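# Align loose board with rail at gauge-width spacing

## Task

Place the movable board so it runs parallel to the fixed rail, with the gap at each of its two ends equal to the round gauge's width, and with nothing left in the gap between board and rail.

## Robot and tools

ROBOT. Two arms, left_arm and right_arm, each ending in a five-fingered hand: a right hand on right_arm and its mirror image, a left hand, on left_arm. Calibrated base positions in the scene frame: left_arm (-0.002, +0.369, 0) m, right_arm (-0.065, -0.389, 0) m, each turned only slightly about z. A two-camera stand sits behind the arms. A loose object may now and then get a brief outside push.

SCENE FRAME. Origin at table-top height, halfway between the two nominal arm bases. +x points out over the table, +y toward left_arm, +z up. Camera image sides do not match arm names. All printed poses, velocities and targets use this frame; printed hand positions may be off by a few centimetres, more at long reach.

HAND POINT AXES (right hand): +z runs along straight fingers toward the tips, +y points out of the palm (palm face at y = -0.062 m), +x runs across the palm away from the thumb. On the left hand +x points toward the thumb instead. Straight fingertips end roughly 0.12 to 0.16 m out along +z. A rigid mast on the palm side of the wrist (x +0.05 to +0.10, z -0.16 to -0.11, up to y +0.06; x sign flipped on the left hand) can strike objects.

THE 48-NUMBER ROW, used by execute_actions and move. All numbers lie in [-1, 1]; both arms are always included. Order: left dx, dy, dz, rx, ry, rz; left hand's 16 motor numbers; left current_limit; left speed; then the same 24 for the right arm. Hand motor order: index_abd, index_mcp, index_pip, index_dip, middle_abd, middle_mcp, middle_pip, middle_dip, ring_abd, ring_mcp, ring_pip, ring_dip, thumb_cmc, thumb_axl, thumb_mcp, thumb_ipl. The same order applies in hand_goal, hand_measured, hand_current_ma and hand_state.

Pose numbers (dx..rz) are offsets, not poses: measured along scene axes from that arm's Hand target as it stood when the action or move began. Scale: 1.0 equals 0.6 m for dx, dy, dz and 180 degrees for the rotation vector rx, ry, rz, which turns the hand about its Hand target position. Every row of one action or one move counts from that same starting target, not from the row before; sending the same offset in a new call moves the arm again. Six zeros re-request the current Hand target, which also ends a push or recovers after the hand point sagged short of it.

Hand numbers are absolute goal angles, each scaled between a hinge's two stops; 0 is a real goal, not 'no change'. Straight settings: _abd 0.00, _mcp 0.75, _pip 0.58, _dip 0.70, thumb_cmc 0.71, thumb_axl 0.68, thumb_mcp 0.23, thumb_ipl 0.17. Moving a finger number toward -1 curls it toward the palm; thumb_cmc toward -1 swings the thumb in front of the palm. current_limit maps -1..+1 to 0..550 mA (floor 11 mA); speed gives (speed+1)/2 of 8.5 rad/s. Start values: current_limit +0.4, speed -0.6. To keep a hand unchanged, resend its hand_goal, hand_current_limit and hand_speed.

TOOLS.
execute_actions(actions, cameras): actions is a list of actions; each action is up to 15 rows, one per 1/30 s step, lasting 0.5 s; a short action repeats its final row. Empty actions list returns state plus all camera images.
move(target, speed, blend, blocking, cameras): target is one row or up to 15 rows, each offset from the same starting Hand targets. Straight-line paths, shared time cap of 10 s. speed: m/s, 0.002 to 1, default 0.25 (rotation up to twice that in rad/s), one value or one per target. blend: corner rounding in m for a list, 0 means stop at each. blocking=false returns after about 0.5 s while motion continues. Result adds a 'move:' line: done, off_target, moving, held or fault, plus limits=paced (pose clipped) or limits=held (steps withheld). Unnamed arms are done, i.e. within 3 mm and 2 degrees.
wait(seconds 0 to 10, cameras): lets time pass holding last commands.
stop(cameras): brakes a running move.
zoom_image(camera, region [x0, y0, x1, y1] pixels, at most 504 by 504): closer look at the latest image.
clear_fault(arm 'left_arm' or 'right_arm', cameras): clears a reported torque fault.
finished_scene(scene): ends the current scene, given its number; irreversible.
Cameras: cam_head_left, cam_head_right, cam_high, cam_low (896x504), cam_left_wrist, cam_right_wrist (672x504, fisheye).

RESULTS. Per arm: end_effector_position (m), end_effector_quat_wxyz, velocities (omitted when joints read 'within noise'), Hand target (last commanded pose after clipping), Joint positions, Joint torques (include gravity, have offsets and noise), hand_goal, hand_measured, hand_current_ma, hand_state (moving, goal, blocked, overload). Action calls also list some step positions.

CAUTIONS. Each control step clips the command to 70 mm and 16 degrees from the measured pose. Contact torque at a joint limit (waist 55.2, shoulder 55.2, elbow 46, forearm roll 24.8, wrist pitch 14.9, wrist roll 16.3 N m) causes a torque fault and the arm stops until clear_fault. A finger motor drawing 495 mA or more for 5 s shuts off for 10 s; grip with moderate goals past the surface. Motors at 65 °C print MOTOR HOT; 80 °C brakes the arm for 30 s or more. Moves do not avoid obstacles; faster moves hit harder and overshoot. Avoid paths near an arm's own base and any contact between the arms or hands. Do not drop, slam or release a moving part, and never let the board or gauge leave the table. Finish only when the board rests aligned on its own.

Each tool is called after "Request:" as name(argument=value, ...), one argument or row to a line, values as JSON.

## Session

Request:
execute_actions(
  actions=[],
)

Request:
zoom_image(
  camera="cam_high",
  region=[380, 150, 640, 330],
)

Request:
zoom_image(
  camera="cam_low",
  region=[320, 220, 620, 350],
)

Scene clock: 0.00 s.
left_arm: end_effector_position=(+0.5414, -0.0275, +0.3434) hand_goal=(+0.000, +0.754, +0.576, +0.696, +0.000, +0.754, +0.576, +0.696, +0.000, +0.754, +0.576, +0.696, +0.714, +0.678, +0.226, +0.168) hand_measured=(+0.000, +0.754, +0.576, +0.696, +0.000, +0.754, +0.576, +0.696, +0.000, +0.754, +0.576, +0.696, +0.714, +0.678, +0.226, +0.168) hand_current_ma=(+0, +0, +0, +0, +0, +0, +0, +0, +0, +0, +0, +0, +0, +0, +0, +0) hand_state=(goal, goal, goal, goal, goal, goal, goal, goal, goal, goal, goal, goal, goal, goal, goal, goal) hand_current_limit=0.40 hand_speed=-0.60 end_effector_quat_wxyz=(+0.358, +0.741, +0.527, +0.210) | right_arm: end_effector_position=(+0.0731, -0.2779, +0.2812) hand_goal=(+0.000, +0.754, +0.576, +0.696, +0.000, +0.754, +0.576, +0.696, +0.000, +0.754, +0.576, +0.696, +0.714, +0.678, +0.226, +0.168) hand_measured=(+0.000, +0.754, +0.576, +0.696, +0.000, +0.754, +0.576, +0.696, +0.000, +0.754, +0.576, +0.696, +0.714, +0.678, +0.226, +0.168) hand_current_ma=(+0, +0, +0, +0, +0, +0, +0, +0, +0, +0, +0, +0, +0, +0, +0, +0) hand_state=(goal, goal, goal, goal, goal, goal, goal, goal, goal, goal, goal, goal, goal, goal, goal, goal) hand_current_limit=0.40 hand_speed=-0.60 end_effector_quat_wxyz=(+0.496, +0.665, -0.209, +0.519)
Joint positions: left_arm=[-0.828 -0.356 -0.848 2.426 -0.427 -1.236] | right_arm=[1.281 -0.598 -0.578 -0.806 -1.586 -0.445]
Joint velocities: within noise
Joint torques (N m): no reading
Motor temperatures (°C): left_arm=[32 33 36 29 38 40] | right_arm=[35 26 30 32 33 32]
Hand target: left_arm +0.5414, -0.0275, +0.3434; +0.358, +0.741, +0.527, +0.210 | right_arm +0.0731, -0.2779, +0.2812; +0.496, +0.665, -0.209, +0.519

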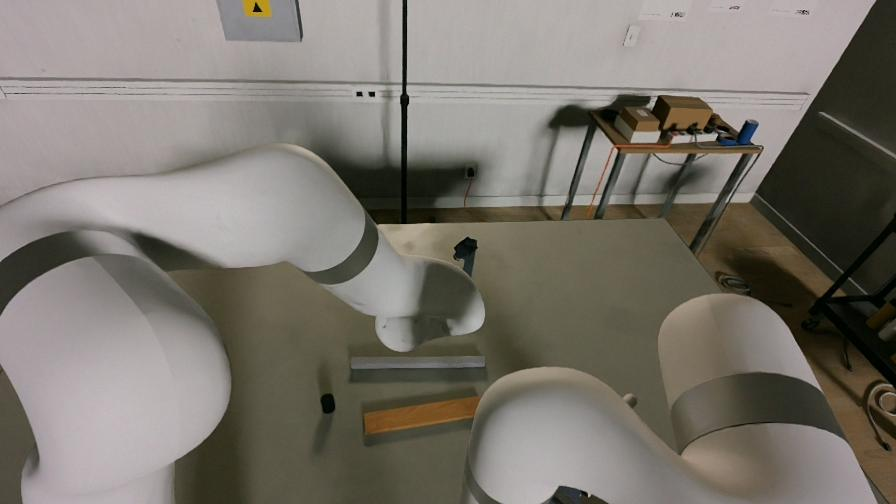

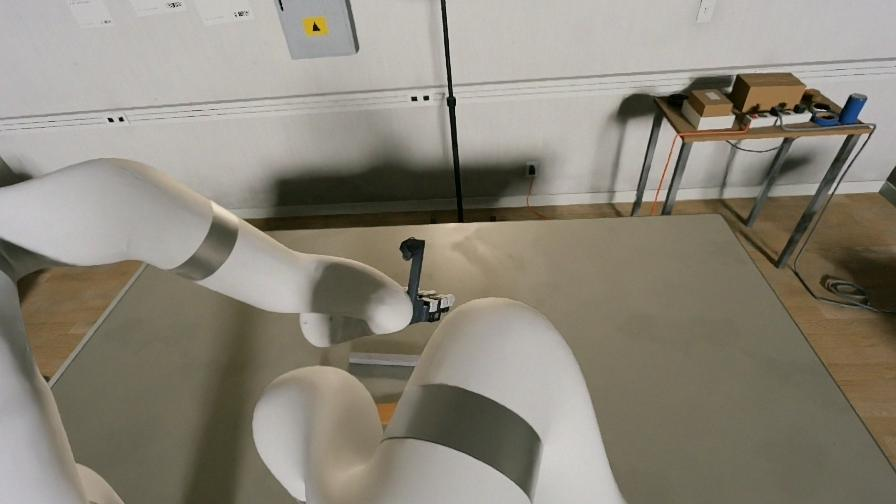

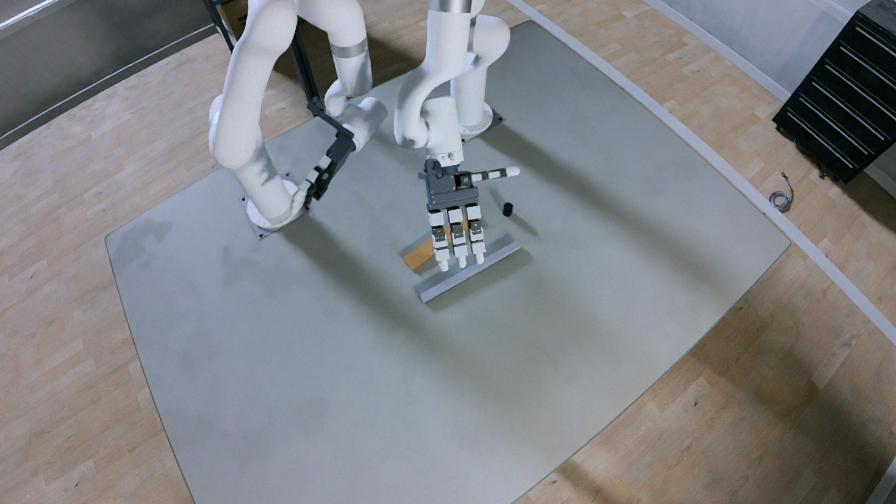

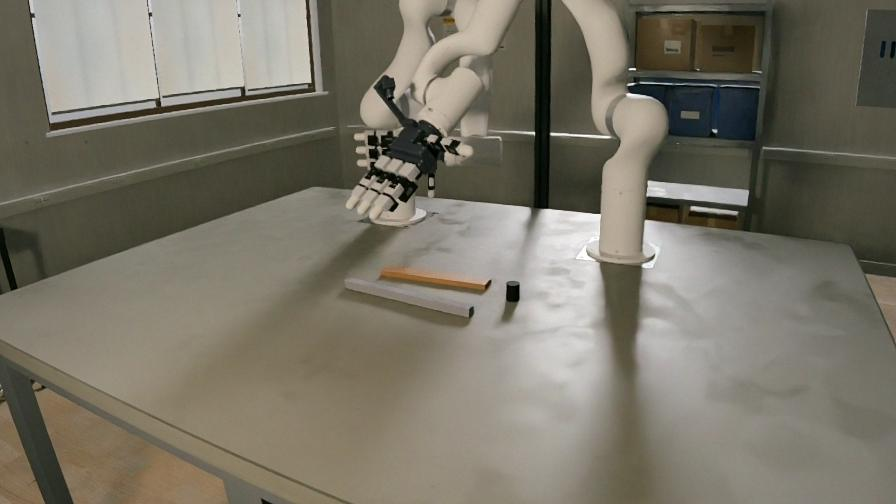

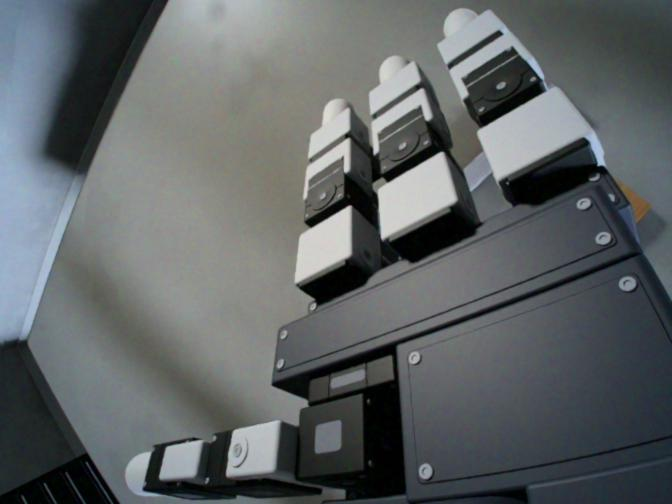

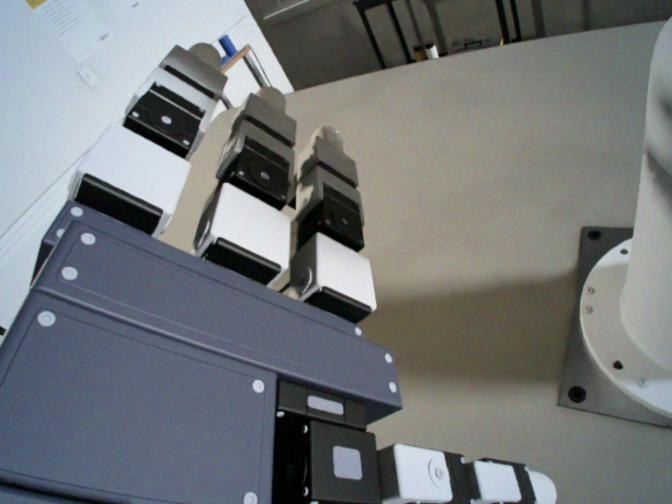

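Scaled by 1.938 from the camera's 896x504 image, which has a finer 1280x720 frame.

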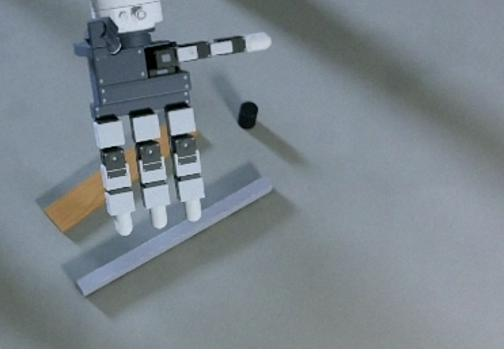

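Scaled by 1.680 from the camera's 896x504 image, which has a finer 1280x720 frame.

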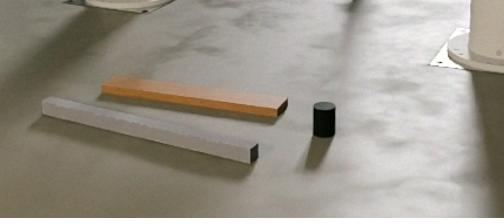

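Request:
move(
  target=[-0.07,0.95,0.05,0,0,0.38,0,0.754,0.576,0.696,0,0.754,0.576,0.696,0,0.754,0.576,0.696,0.714,0.678,0.226,0.168,0.4,-0.6,0,0,0,0,0,0,0,0.754,0.576,0.696,0,0.754,0.576,0.696,0,0.754,0.576,0.696,0.714,0.678,0.226,0.168,0.4,-0.6],
  cameras=["cam_high","cam_head_left"],
  speed=0.25,
)

Request:
zoom_image(
  camera="cam_high",
  region=[380, 170, 560, 330],
)

Scene clock: 15.80 s.
left_arm: end_effector_position=(+0.4994, +0.5426, +0.3735) hand_goal=(+0.000, +0.754, +0.576, +0.696, +0.000, +0.754, +0.576, +0.696, +0.000, +0.754, +0.576, +0.696, +0.714, +0.678, +0.226, +0.168) hand_measured=(+0.000, +0.758, +0.576, +0.696, +0.000, +0.758, +0.576, +0.696, +0.000, +0.758, +0.576, +0.696, +0.718, +0.678, +0.226, +0.168) hand_current_ma=(+0, +1, +0, +0, +0, +2, +0, +0, +0, +2, +0, +0, +1, +0, +0, +0) hand_state=(goal, goal, goal, goal, goal, goal, goal, goal, goal, goal, goal, goal, goal, goal, goal, goal) hand_current_limit=0.40 hand_speed=-0.60 end_effector_quat_wxyz=(+0.178, +0.317, +0.853, +0.376) | right_arm: end_effector_position=(+0.0731, -0.2779, +0.2812) hand_goal=(+0.000, +0.754, +0.576, +0.696, +0.000, +0.754, +0.576, +0.696, +0.000, +0.754, +0.576, +0.696, +0.714, +0.678, +0.226, +0.168) hand_measured=(+0.000, +0.756, +0.576, +0.696, +0.000, +0.756, +0.576, +0.696, +0.000, +0.756, +0.576, +0.696, +0.716, +0.678, +0.226, +0.168) hand_current_ma=(+2, +6, +2, +0, +2, +5, +2, +0, +2, +6, +2, +0, +3, -2, -1, -1) hand_state=(goal, goal, goal, goal, goal, goal, goal, goal, goal, goal, goal, goal, goal, goal, goal, goal) hand_current_limit=0.40 hand_speed=-0.60 end_effector_quat_wxyz=(+0.496, +0.665, -0.209, +0.519)
Joint positions: left_arm=[-0.043 -0.065 -0.576 1.848 -0.583 -0.987] | right_arm=[1.281 -0.598 -0.578 -0.806 -1.586 -0.445]
Joint torques (N m): left_arm=[13.43 8.32 -18.84 -3.39 2.01 0.88] | right_arm=[0.31 25 -5.43 0.44 -1.41 -0.08]
Hand target: left_arm +0.4994, +0.5425, +0.3734; +0.178, +0.317, +0.853, +0.375 | right_arm +0.0731, -0.2779, +0.2812; +0.496, +0.665, -0.209, +0.519
Off the commanded pose: left_arm 0.000 m, 0 deg | right_arm 0.000 m, 0 deg.
move: done
Images, in order (width x height): cam_head_left 896x504, cam_high 896x504.

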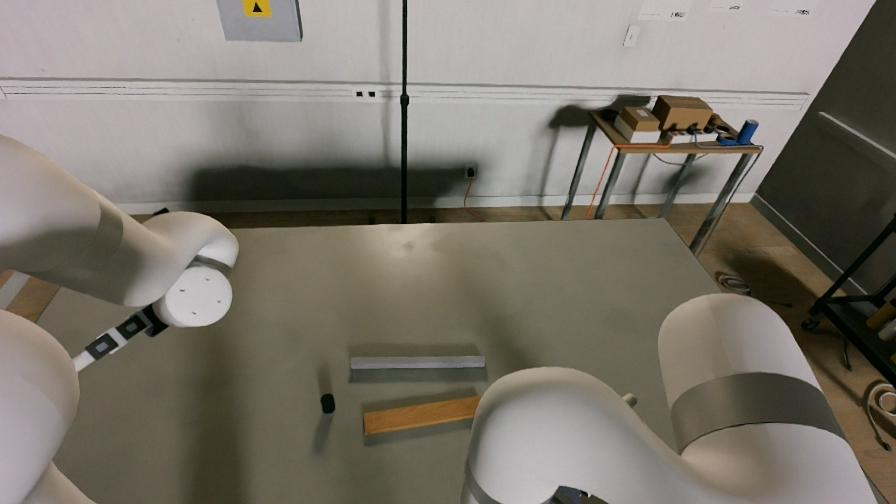

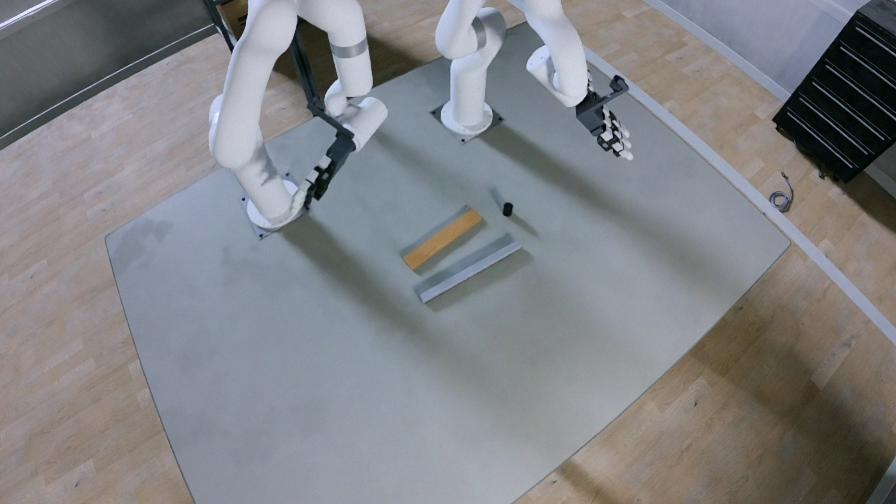

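Scaled by 2.800 from the camera's 896x504 image, which has a finer 1280x720 frame.

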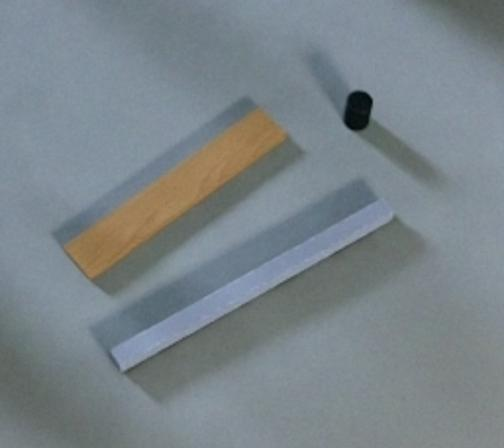

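Request:
move(
  target=[
    [0,0,0,0,0,0,0,0.754,0.576,0.696,0,0.754,0.576,0.696,0,0.754,0.576,0.696,0.714,0.678,0.226,0.168,0.4,-0.6,0.295,0.13,0.22,-0.0677,0.2349,0.2283,0,0.754,0.576,0.696,0,0.754,0.576,0.696,0,0.754,0.576,0.696,0.714,0.678,0.226,0.168,0.4,-0.6],
    [0,0,0,0,0,0,0,0.754,0.576,0.696,0,0.754,0.576,0.696,0,0.754,0.576,0.696,0.714,0.678,0.226,0.168,0.4,-0.6,0.545,0.497,0.1,-0.1353,0.4698,0.4566,0,0.754,0.576,0.696,0,0.754,0.576,0.696,0,0.754,0.576,0.696,0.714,0.678,0.226,0.168,0.4,-0.6],
  ],
  cameras=["cam_high","cam_right_wrist"],
  speed=0.3,
  blend=[0.05, 0],
)

Scene clock: 26.87 s.
left_arm: end_effector_position=(+0.4994, +0.5425, +0.3734) hand_goal=(+0.000, +0.754, +0.576, +0.696, +0.000, +0.754, +0.576, +0.696, +0.000, +0.754, +0.576, +0.696, +0.714, +0.678, +0.226, +0.168) hand_measured=(+0.000, +0.758, +0.576, +0.696, +0.000, +0.758, +0.576, +0.696, +0.000, +0.758, +0.576, +0.696, +0.718, +0.678, +0.226, +0.168) hand_current_ma=(+0, +1, +0, +0, +0, +2, +0, +0, +0, +2, +0, +0, +1, +0, +0, +0) hand_state=(goal, goal, goal, goal, goal, goal, goal, goal, goal, goal, goal, goal, goal, goal, goal, goal) hand_current_limit=0.40 hand_speed=-0.60 end_effector_quat_wxyz=(+0.178, +0.317, +0.853, +0.375) | right_arm: end_effector_position=(+0.4001, +0.0204, +0.3412) hand_goal=(+0.000, +0.754, +0.576, +0.696, +0.000, +0.754, +0.576, +0.696, +0.000, +0.754, +0.576, +0.696, +0.714, +0.678, +0.226, +0.168) hand_measured=(+0.002, +0.760, +0.576, +0.696, +0.002, +0.760, +0.576, +0.696, +0.002, +0.760, +0.576, +0.696, +0.720, +0.678, +0.224, +0.168) hand_current_ma=(+3, +19, +2, +0, +2, +17, +2, +0, +3, +19, +2, +0, +17, -2, -6, -1) hand_state=(goal, goal, goal, goal, goal, goal, goal, goal, goal, goal, goal, goal, goal, goal, goal, goal) hand_current_limit=0.40 hand_speed=-0.60 end_effector_quat_wxyz=(+0.183, +0.683, +0.683, +0.183)
Joint positions: left_arm=[-0.043 -0.066 -0.576 1.848 -0.583 -0.987] | right_arm=[1.006 -0.349 -1.018 -0.913 -0.557 -2.955]
Joint torques (N m): left_arm=[13.3 8.66 -18.9 -3.5 2.16 0.05] | right_arm=[-12.72 15.37 -23 4.65 -1.91 -1.38]
Hand target: left_arm +0.4994, +0.5425, +0.3734; +0.178, +0.317, +0.853, +0.375 | right_arm +0.4001, +0.0203, +0.3412; +0.183, +0.683, +0.683, +0.183
Off the commanded pose: left_arm 0.000 m, 0 deg | right_arm 0.000 m, 0 deg.
move: done
Images, in order (width x height): cam_high 896x504, cam_right_wrist 672x504.

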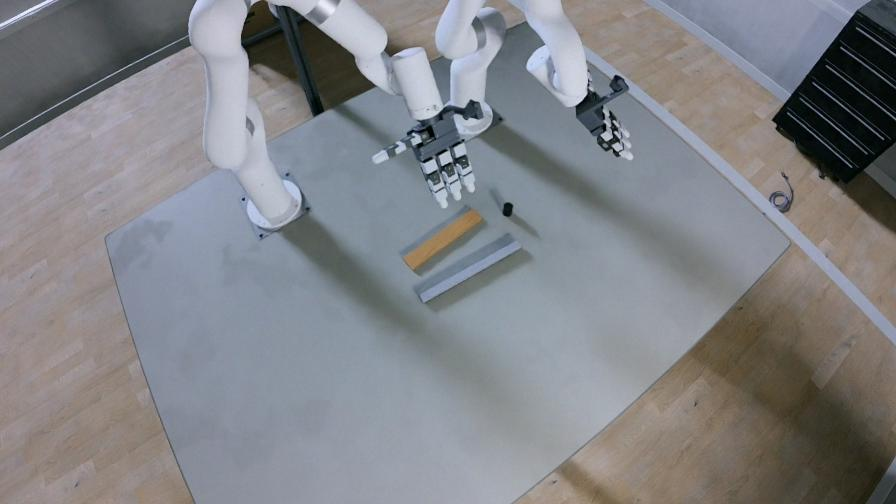

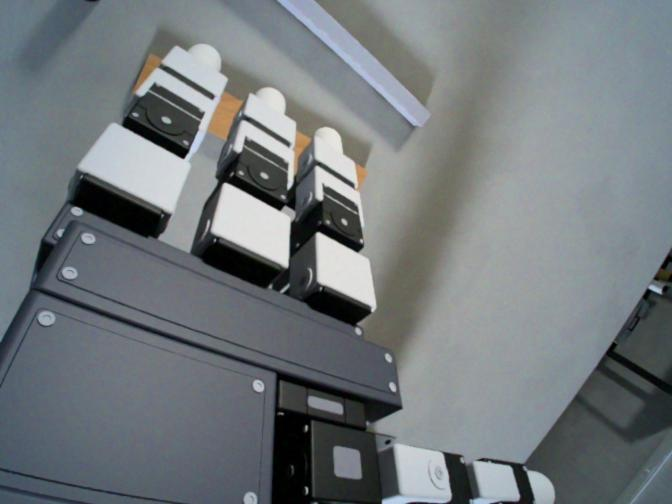

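Request:
move(
  target=[0,0,0,0,0,0,0,0.754,0.576,0.696,0,0.754,0.576,0.696,0,0.754,0.576,0.696,0.714,0.678,0.226,0.168,0.4,-0.6,0.008,-0.017,-0.202,0,0,0,0,0.754,0.576,0.696,0,0.754,0.576,0.696,0,0.754,0.576,0.696,0.714,0.678,0.226,0.168,0.4,-0.6],
  cameras=["cam_right_wrist"],
  speed=0.2,
)

Request:
zoom_image(
  camera="cam_right_wrist",
  region=[320, 20, 480, 140],
)

Request:
move(
  target=[0,0,0,0,0,0,0,0.754,0.576,0.696,0,0.754,0.576,0.696,0,0.754,0.576,0.696,0.714,0.678,0.226,0.168,0.4,-0.6,0,0.25,0,0,0,0,0,0.754,0.576,0.696,0,0.754,0.576,0.696,0,0.754,0.576,0.696,0.714,0.678,0.226,0.168,0.4,-0.6],
  cameras=["cam_right_wrist"],
  speed=0.15,
)

Request:
zoom_image(
  camera="cam_right_wrist",
  region=[320, 20, 480, 140],
)

Scene clock: 45.60 s.
left_arm: end_effector_position=(+0.4994, +0.5425, +0.3734) hand_goal=(+0.000, +0.754, +0.576, +0.696, +0.000, +0.754, +0.576, +0.696, +0.000, +0.754, +0.576, +0.696, +0.714, +0.678, +0.226, +0.168) hand_measured=(+0.000, +0.758, +0.576, +0.696, +0.000, +0.758, +0.576, +0.696, +0.000, +0.758, +0.576, +0.696, +0.718, +0.678, +0.226, +0.168) hand_current_ma=(+0, +1, +0, +0, +0, +2, +0, +0, +0, +2, +0, +0, +1, +0, +0, +0) hand_state=(goal, goal, goal, goal, goal, goal, goal, goal, goal, goal, goal, goal, goal, goal, goal, goal) hand_current_limit=0.40 hand_speed=-0.60 end_effector_quat_wxyz=(+0.178, +0.317, +0.853, +0.375) | right_arm: end_effector_position=(+0.4049, +0.0101, +0.2200) hand_goal=(+0.000, +0.754, +0.576, +0.696, +0.000, +0.754, +0.576, +0.696, +0.000, +0.754, +0.576, +0.696, +0.714, +0.678, +0.226, +0.168) hand_measured=(+0.002, +0.760, +0.576, +0.696, +0.002, +0.760, +0.576, +0.696, +0.002, +0.760, +0.576, +0.696, +0.720, +0.678, +0.224, +0.168) hand_current_ma=(+3, +19, +2, +0, +2, +17, +2, +0, +3, +19, +2, +0, +17, -2, -7, -1) hand_state=(goal, goal, goal, goal, goal, goal, goal, goal, goal, goal, goal, goal, goal, goal, goal, goal) hand_current_limit=0.40 hand_speed=-0.60 end_effector_quat_wxyz=(+0.183, +0.683, +0.683, +0.183)
Joint positions: left_arm=[-0.043 -0.066 -0.576 1.848 -0.583 -0.987] | right_arm=[0.987 -0.542 -0.955 -1.355 -0.437 -2.474]
Joint torques (N m): left_arm=[12.86 10 -18.74 -3.42 2.19 -0.16] | right_arm=[4 19 -5.05 -4.63 -1.23 1.28]
Hand target: left_arm +0.4994, +0.5425, +0.3734; +0.178, +0.317, +0.853, +0.375 | right_arm +0.4049, +0.0101, +0.2200; +0.183, +0.683, +0.683, +0.183
Off the commanded pose: left_arm 0.000 m, 0 deg | right_arm 0.000 m, 0 deg.
move: done
Images, in order (width x height): cam_right_wrist 672x504.

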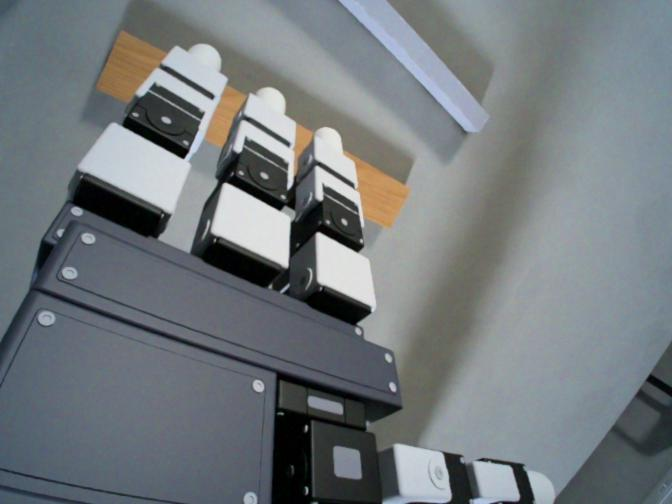

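Scaled by 3.150 from the camera's 672x504 image, which has a finer 960x720 frame.

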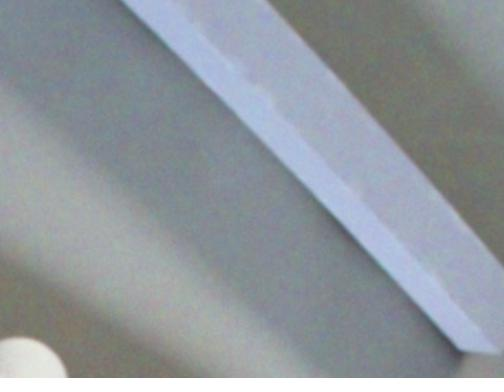

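Scene clock: 47.03 s.
left_arm: end_effector_position=(+0.4994, +0.5425, +0.3734) hand_goal=(+0.000, +0.754, +0.576, +0.696, +0.000, +0.754, +0.576, +0.696, +0.000, +0.754, +0.576, +0.696, +0.714, +0.678, +0.226, +0.168) hand_measured=(+0.000, +0.758, +0.576, +0.696, +0.000, +0.758, +0.576, +0.696, +0.000, +0.758, +0.576, +0.696, +0.718, +0.678, +0.226, +0.168) hand_current_ma=(+0, +1, +0, +0, +0, +2, +0, +0, +0, +2, +0, +0, +1, +0, +0, +0) hand_state=(goal, goal, goal, goal, goal, goal, goal, goal, goal, goal, goal, goal, goal, goal, goal, goal) hand_current_limit=0.40 hand_speed=-0.60 end_effector_quat_wxyz=(+0.178, +0.317, +0.853, +0.375) | right_arm: end_effector_position=(+0.4049, +0.1601, +0.2200) hand_goal=(+0.000, +0.754, +0.576, +0.696, +0.000, +0.754, +0.576, +0.696, +0.000, +0.754, +0.576, +0.696, +0.714, +0.678, +0.226, +0.168) hand_measured=(+0.002, +0.760, +0.576, +0.696, +0.002, +0.760, +0.576, +0.696, +0.002, +0.760, +0.576, +0.696, +0.720, +0.678, +0.224, +0.168) hand_current_ma=(+3, +19, +2, +0, +2, +17, +2, +0, +3, +19, +2, +0, +17, -2, -7, -1) hand_state=(goal, goal, goal, goal, goal, goal, goal, goal, goal, goal, goal, goal, goal, goal, goal, goal) hand_current_limit=0.40 hand_speed=-0.60 end_effector_quat_wxyz=(+0.183, +0.683, +0.683, +0.183)
Joint positions: left_arm=[-0.043 -0.066 -0.576 1.848 -0.583 -0.987] | right_arm=[1.119 -0.791 -1.382 -0.984 -0.566 -2.763]
Joint torques (N m): left_arm=[12.7 9.99 -18.88 -3.42 2.17 -0.07] | right_arm=[12.66 26.21 -22.26 4.87 -2.19 -1.37]
Hand target: left_arm +0.4994, +0.5425, +0.3734; +0.178, +0.317, +0.853, +0.375 | right_arm +0.4049, +0.1601, +0.2200; +0.183, +0.683, +0.683, +0.183
Off the commanded pose: left_arm 0.000 m, 0 deg | right_arm 0.000 m, 0 deg.
move: done
Images, in order (width x height): cam_right_wrist 672x504.

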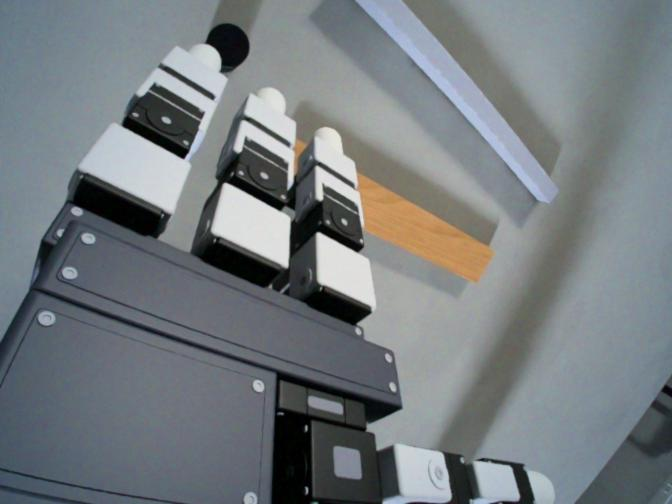

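Scaled by 3.150 from the camera's 672x504 image, which has a finer 960x720 frame.

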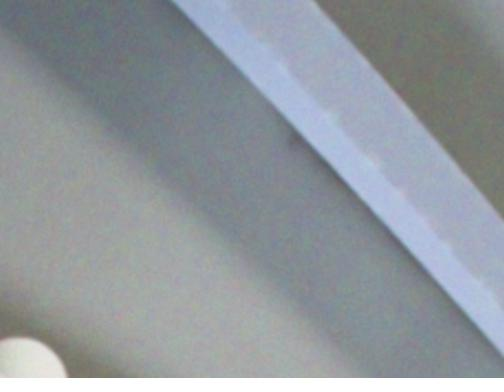

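Request:
move(
  target=[0,0,0,0,0,0,0,0.754,0.576,0.696,0,0.754,0.576,0.696,0,0.754,0.576,0.696,0.714,0.678,0.226,0.168,0.4,-0.6,0.0158,-0.0007,0,0,0,-0.01167,0,0.754,0.576,0.696,0,0.754,0.576,0.696,0,0.754,0.576,0.696,0.714,0.678,0.226,0.168,0.4,-0.6],
  cameras=["cam_right_wrist"],
  speed=0.2,
)

Request:
zoom_image(
  camera="cam_right_wrist",
  region=[340, 20, 460, 110],
)

Request:
move(
  target=[0,0,0,0,0,0,0,0.754,0.576,0.696,0,0.754,0.576,0.696,0,0.754,0.576,0.696,0.714,0.678,0.226,0.168,0.4,-0.6,-0.0157,-0.2495,0,0,0,0,0,0.754,0.576,0.696,0,0.754,0.576,0.696,0,0.754,0.576,0.696,0.714,0.678,0.226,0.168,0.4,-0.6],
  cameras=["cam_right_wrist"],
  speed=0.15,
)

Request:
zoom_image(
  camera="cam_right_wrist",
  region=[340, 20, 460, 110],
)

Scene clock: 58.07 s.
left_arm: end_effector_position=(+0.4994, +0.5425, +0.3734) hand_goal=(+0.000, +0.754, +0.576, +0.696, +0.000, +0.754, +0.576, +0.696, +0.000, +0.754, +0.576, +0.696, +0.714, +0.678, +0.226, +0.168) hand_measured=(+0.000, +0.758, +0.576, +0.696, +0.000, +0.758, +0.576, +0.696, +0.000, +0.758, +0.576, +0.696, +0.718, +0.678, +0.226, +0.168) hand_current_ma=(+0, +1, +0, +0, +0, +2, +0, +0, +0, +2, +0, +0, +1, +0, +0, +0) hand_state=(goal, goal, goal, goal, goal, goal, goal, goal, goal, goal, goal, goal, goal, goal, goal, goal) hand_current_limit=0.40 hand_speed=-0.60 end_effector_quat_wxyz=(+0.178, +0.317, +0.853, +0.375) | right_arm: end_effector_position=(+0.4143, +0.1597, +0.2200) hand_goal=(+0.000, +0.754, +0.576, +0.696, +0.000, +0.754, +0.576, +0.696, +0.000, +0.754, +0.576, +0.696, +0.714, +0.678, +0.226, +0.168) hand_measured=(+0.002, +0.760, +0.576, +0.696, +0.002, +0.760, +0.576, +0.696, +0.002, +0.760, +0.576, +0.696, +0.720, +0.678, +0.224, +0.168) hand_current_ma=(+3, +19, +2, +0, +2, +17, +2, +0, +3, +19, +2, +0, +17, -2, -7, -1) hand_state=(goal, goal, goal, goal, goal, goal, goal, goal, goal, goal, goal, goal, goal, goal, goal, goal) hand_current_limit=0.40 hand_speed=-0.60 end_effector_quat_wxyz=(+0.186, +0.695, +0.671, +0.179)
Joint positions: left_arm=[-0.043 -0.066 -0.576 1.848 -0.583 -0.987] | right_arm=[1.109 -0.812 -1.42 -0.954 -0.588 -2.772]
Joint torques (N m): left_arm=[13.26 10.62 -18.87 -3.48 2.16 -0.09] | right_arm=[-12.34 27.56 -22.33 4.88 -2.1 -1.38]
Hand target: left_arm +0.4994, +0.5425, +0.3734; +0.178, +0.317, +0.853, +0.375 | right_arm +0.4143, +0.1597, +0.2200; +0.186, +0.695, +0.671, +0.179
Off the commanded pose: left_arm 0.000 m, 0 deg | right_arm 0.000 m, 0 deg.
move: done
Images, in order (width x height): cam_right_wrist 672x504.

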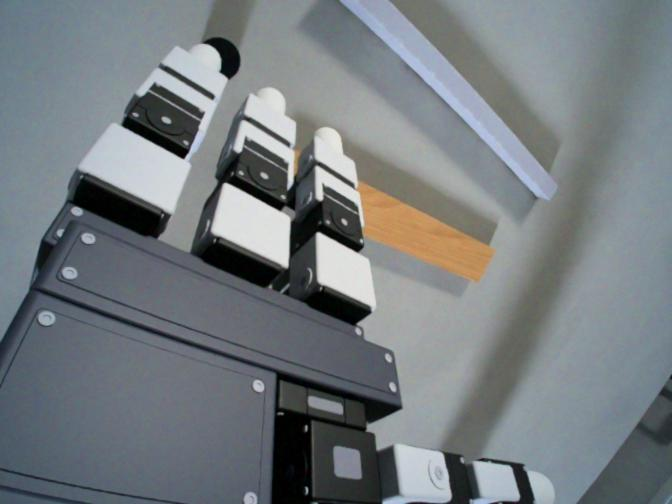

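Scaled by 4.200 from the camera's 672x504 image, which has a finer 960x720 frame.

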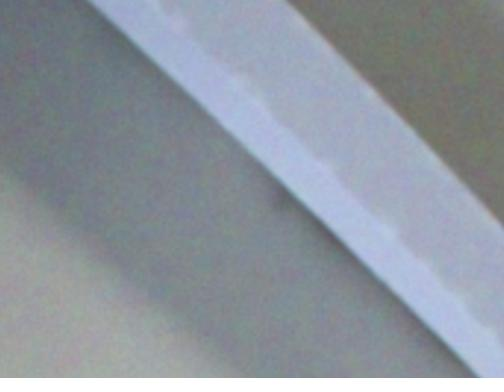

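Scene clock: 59.50 s.
left_arm: end_effector_position=(+0.4994, +0.5425, +0.3734) hand_goal=(+0.000, +0.754, +0.576, +0.696, +0.000, +0.754, +0.576, +0.696, +0.000, +0.754, +0.576, +0.696, +0.714, +0.678, +0.226, +0.168) hand_measured=(+0.000, +0.758, +0.576, +0.696, +0.000, +0.758, +0.576, +0.696, +0.000, +0.758, +0.576, +0.696, +0.718, +0.678, +0.226, +0.168) hand_current_ma=(+0, +1, +0, +0, +0, +2, +0, +0, +0, +2, +0, +0, +1, +0, +0, +0) hand_state=(goal, goal, goal, goal, goal, goal, goal, goal, goal, goal, goal, goal, goal, goal, goal, goal) hand_current_limit=0.40 hand_speed=-0.60 end_effector_quat_wxyz=(+0.178, +0.317, +0.853, +0.375) | right_arm: end_effector_position=(+0.4049, +0.0100, +0.2200) hand_goal=(+0.000, +0.754, +0.576, +0.696, +0.000, +0.754, +0.576, +0.696, +0.000, +0.754, +0.576, +0.696, +0.714, +0.678, +0.226, +0.168) hand_measured=(+0.002, +0.760, +0.576, +0.696, +0.002, +0.760, +0.576, +0.696, +0.002, +0.760, +0.576, +0.696, +0.720, +0.678, +0.224, +0.168) hand_current_ma=(+3, +19, +2, +0, +2, +17, +2, +0, +3, +19, +2, +0, +17, -2, -7, -1) hand_state=(goal, goal, goal, goal, goal, goal, goal, goal, goal, goal, goal, goal, goal, goal, goal, goal) hand_current_limit=0.40 hand_speed=-0.60 end_effector_quat_wxyz=(+0.186, +0.695, +0.671, +0.179)
Joint positions: left_arm=[-0.043 -0.066 -0.576 1.848 -0.583 -0.987] | right_arm=[0.992 -0.553 -0.973 -1.31 -0.455 -2.48]
Joint torques (N m): left_arm=[12.62 11.03 -18.47 -3.31 2.13 -0.09] | right_arm=[-13.13 44 -5.27 -4.44 1.43 1.35]
Hand target: left_arm +0.4994, +0.5425, +0.3734; +0.178, +0.317, +0.853, +0.375 | right_arm +0.4049, +0.0100, +0.2200; +0.186, +0.695, +0.671, +0.179
Off the commanded pose: left_arm 0.000 m, 0 deg | right_arm 0.000 m, 0 deg.
move: done
Images, in order (width x height): cam_right_wrist 672x504.

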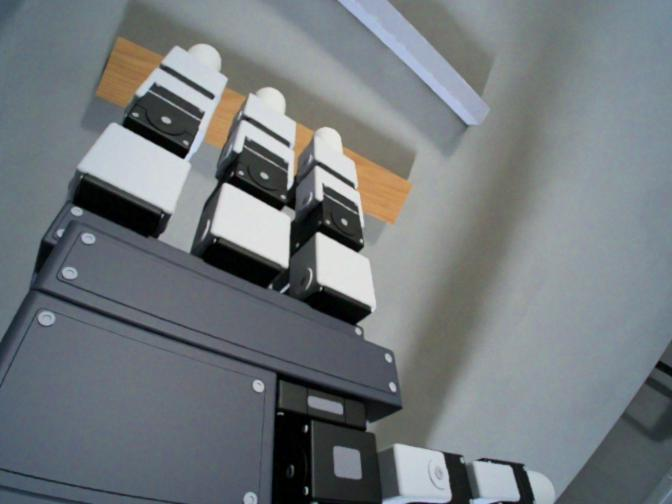

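Scaled by 4.200 from the camera's 672x504 image, which has a finer 960x720 frame.

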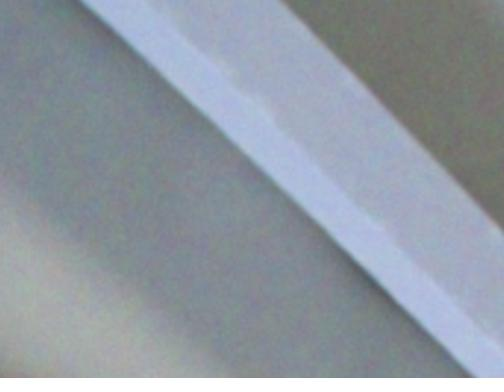

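Request:
move(
  target=[
    [0,0,0,0,0,0,0,0.754,0.576,0.696,0,0.754,0.576,0.696,0,0.754,0.576,0.696,0.714,0.678,0.226,0.168,0.4,-0.6,-0.1115,-0.0483,0,0,0,-0.0106,0,0.754,0.576,0.696,0,0.754,0.576,0.696,0,0.754,0.576,0.696,0.714,0.678,0.226,0.168,0.4,-0.6],
    [0,0,0,0,0,0,0,0.754,0.576,0.696,0,0.754,0.576,0.696,0,0.754,0.576,0.696,0.714,0.678,0.226,0.168,0.4,-0.6,-0.1115,-0.0483,-0.1132,0,0,-0.0106,0,0.754,0.576,0.696,0,0.754,0.576,0.696,0,0.754,0.576,0.696,0.714,0.678,0.226,0.168,0.4,-0.6],
  ],
  cameras=["cam_right_wrist","cam_high","cam_low"],
  speed=[0.15,0.1],
)

Request:
zoom_image(
  camera="cam_high",
  region=[380, 170, 540, 310],
)

Request:
zoom_image(
  camera="cam_low",
  region=[320, 220, 500, 330],
)

Scene clock: 86.70 s.
left_arm: end_effector_position=(+0.4994, +0.5425, +0.3734) hand_goal=(+0.000, +0.754, +0.576, +0.696, +0.000, +0.754, +0.576, +0.696, +0.000, +0.754, +0.576, +0.696, +0.714, +0.678, +0.226, +0.168) hand_measured=(+0.000, +0.758, +0.576, +0.696, +0.000, +0.758, +0.576, +0.696, +0.000, +0.758, +0.576, +0.696, +0.718, +0.678, +0.226, +0.168) hand_current_ma=(+0, +1, +0, +0, +0, +2, +0, +0, +0, +2, +0, +0, +1, +0, +0, +0) hand_state=(goal, goal, goal, goal, goal, goal, goal, goal, goal, goal, goal, goal, goal, goal, goal, goal) hand_current_limit=0.40 hand_speed=-0.60 end_effector_quat_wxyz=(+0.178, +0.317, +0.853, +0.375) | right_arm: end_effector_position=(+0.3380, -0.0189, +0.1521) hand_goal=(+0.000, +0.754, +0.576, +0.696, +0.000, +0.754, +0.576, +0.696, +0.000, +0.754, +0.576, +0.696, +0.714, +0.678, +0.226, +0.168) hand_measured=(+0.002, +0.760, +0.576, +0.696, +0.002, +0.760, +0.576, +0.696, +0.002, +0.760, +0.576, +0.696, +0.720, +0.678, +0.224, +0.168) hand_current_ma=(+3, +19, +2, +0, +2, +17, +2, +0, +3, +19, +2, +0, +17, -2, -7, -1) hand_state=(goal, goal, goal, goal, goal, goal, goal, goal, goal, goal, goal, goal, goal, goal, goal, goal) hand_current_limit=0.40 hand_speed=-0.60 end_effector_quat_wxyz=(+0.189, +0.706, +0.659, +0.176)
Joint positions: left_arm=[-0.043 -0.066 -0.576 1.848 -0.583 -0.987] | right_arm=[1.083 -0.609 -0.827 -1.606 -0.471 -2.018]
Joint torques (N m): left_arm=[12.19 12.36 -18.57 -3.05 2.12 -0.06] | right_arm=[13.42 17.61 -14.65 -4.07 -2.5 1.28]
Hand target: left_arm +0.4994, +0.5425, +0.3734; +0.178, +0.317, +0.853, +0.375 | right_arm +0.3380, -0.0190, +0.1521; +0.189, +0.706, +0.659, +0.176
Off the commanded pose: left_arm 0.000 m, 0 deg | right_arm 0.000 m, 0 deg.
move: done
Images, in order (width x height): cam_high 896x504, cam_low 896x504, cam_right_wrist 672x504.

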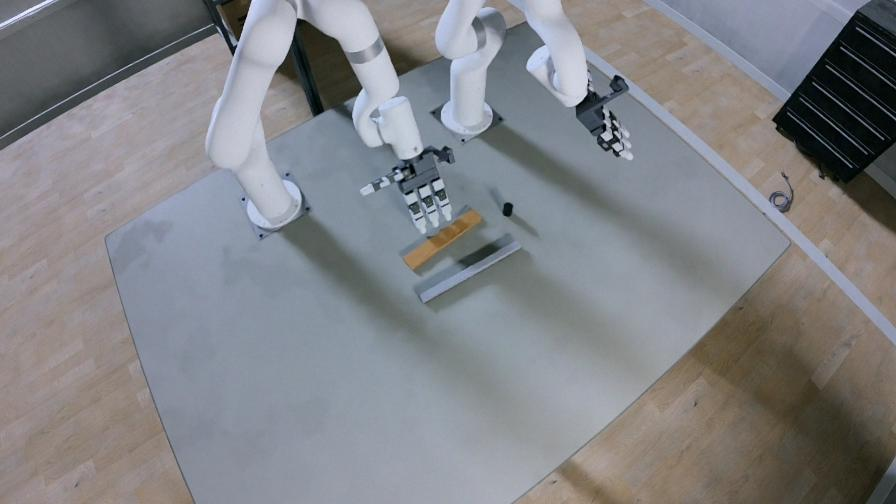

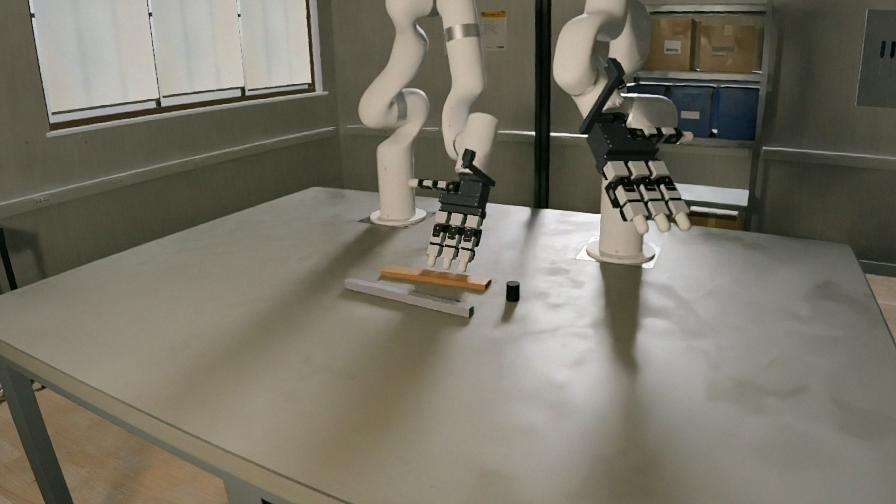

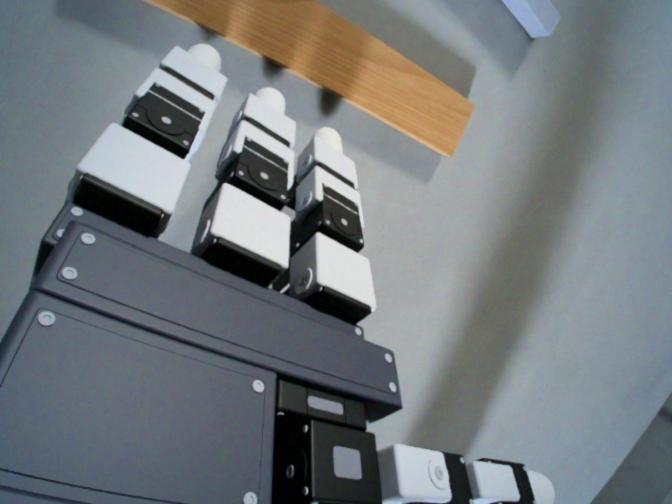

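Scaled by 3.150 from the camera's 896x504 image, which has a finer 1280x720 frame.

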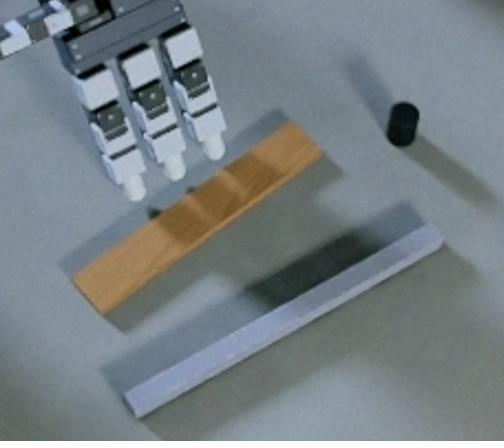

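Scaled by 2.800 from the camera's 896x504 image, which has a finer 1280x720 frame.

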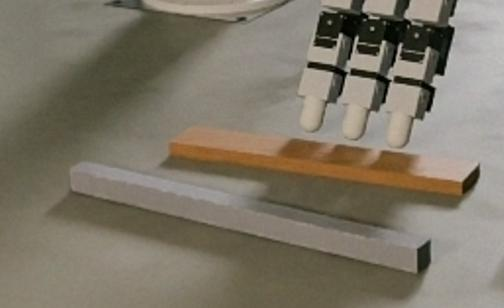

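Request:
move(
  target=[0,0,0,0,0,0,0,0.754,0.576,0.696,0,0.754,0.576,0.696,0,0.754,0.576,0.696,0.714,0.678,0.226,0.168,0.4,-0.6,0.149,-0.0104,0,0,0,0,0,0.754,0.576,0.696,0,0.754,0.576,0.696,0,0.754,0.576,0.696,0.714,0.678,0.226,0.168,0.4,-0.6],
  speed=0.04,
  cameras=["cam_high","cam_right_wrist","cam_low"],
)

Scene clock: 108.70 s.
left_arm: end_effector_position=(+0.4994, +0.5425, +0.3734) hand_goal=(+0.000, +0.754, +0.576, +0.696, +0.000, +0.754, +0.576, +0.696, +0.000, +0.754, +0.576, +0.696, +0.714, +0.678, +0.226, +0.168) hand_measured=(+0.000, +0.758, +0.576, +0.696, +0.000, +0.758, +0.576, +0.696, +0.000, +0.758, +0.576, +0.696, +0.718, +0.678, +0.226, +0.168) hand_current_ma=(+0, +1, +0, +0, +0, +2, +0, +0, +0, +2, +0, +0, +1, +0, +0, +0) hand_state=(goal, goal, goal, goal, goal, goal, goal, goal, goal, goal, goal, goal, goal, goal, goal, goal) hand_current_limit=0.40 hand_speed=-0.60 end_effector_quat_wxyz=(+0.178, +0.317, +0.853, +0.375) | right_arm: end_effector_position=(+0.4274, -0.0252, +0.1521) hand_goal=(+0.000, +0.754, +0.576, +0.696, +0.000, +0.754, +0.576, +0.696, +0.000, +0.754, +0.576, +0.696, +0.714, +0.678, +0.226, +0.168) hand_measured=(+0.002, +0.760, +0.576, +0.696, +0.002, +0.760, +0.576, +0.696, +0.002, +0.760, +0.578, +0.696, +0.720, +0.678, +0.224, +0.168) hand_current_ma=(+3, +19, +2, +0, +2, +17, +2, +0, +3, +21, +3, +0, +17, -2, -7, -1) hand_state=(goal, goal, goal, goal, goal, goal, goal, goal, goal, goal, goal, goal, goal, goal, goal, goal) hand_current_limit=0.40 hand_speed=-0.60 end_effector_quat_wxyz=(+0.189, +0.706, +0.659, +0.176)
Joint positions: left_arm=[-0.043 -0.066 -0.576 1.848 -0.583 -0.987] | right_arm=[0.921 -0.676 -0.955 -1.64 -0.429 -2.155]
Joint torques (N m): left_arm=[12.91 12.85 -18.69 -3.04 2.18 -0.08] | right_arm=[-13.14 20.52 -18.84 4.82 1.25 -1.35]
Hand target: left_arm +0.4994, +0.5425, +0.3734; +0.178, +0.317, +0.853, +0.375 | right_arm +0.4274, -0.0252, +0.1521; +0.189, +0.706, +0.659, +0.176
Off the commanded pose: left_arm 0.000 m, 0 deg | right_arm 0.000 m, 0 deg.
move: done
Images, in order (width x height): cam_high 896x504, cam_low 896x504, cam_right_wrist 672x504.

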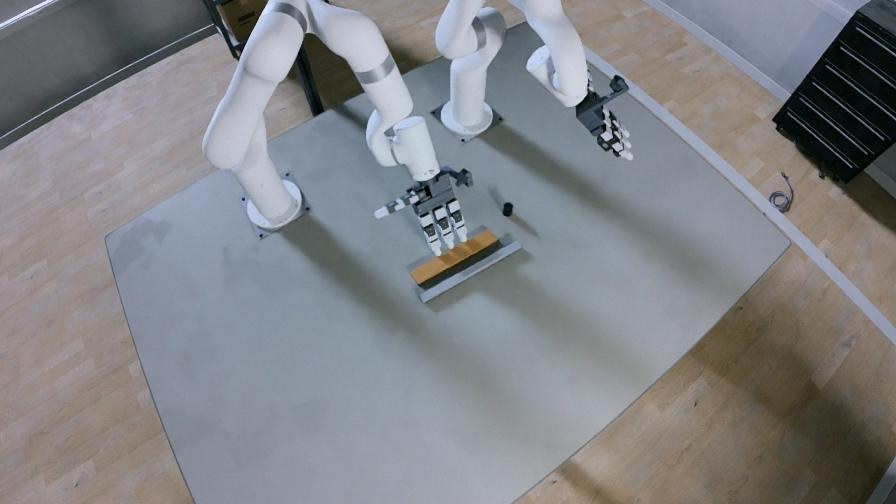

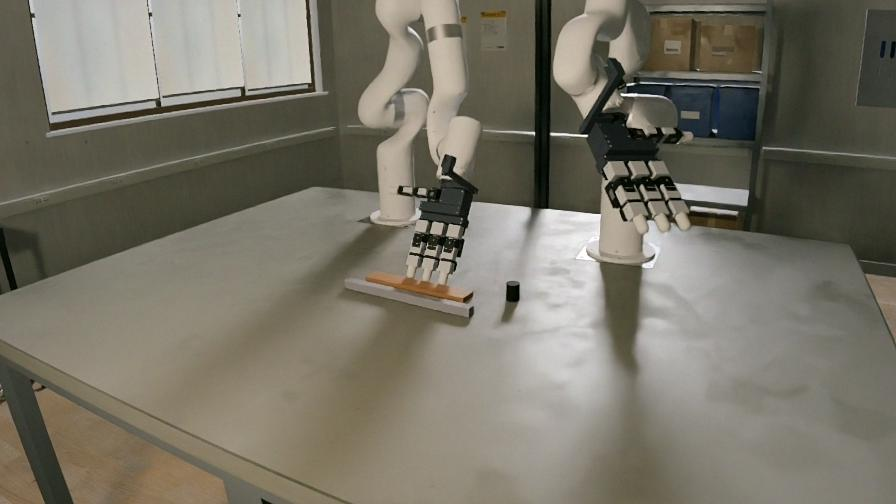

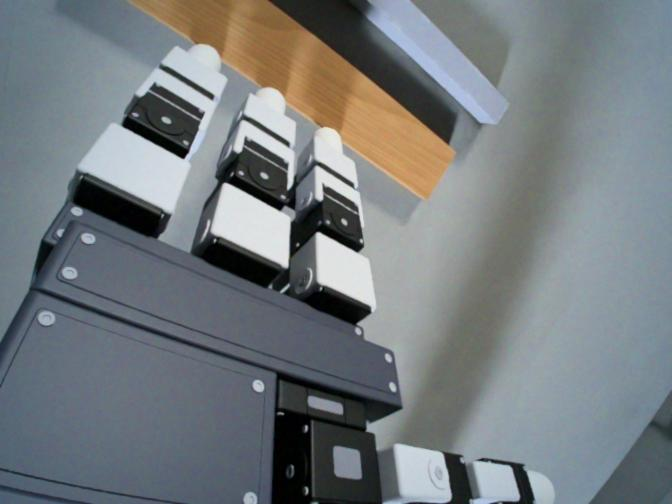

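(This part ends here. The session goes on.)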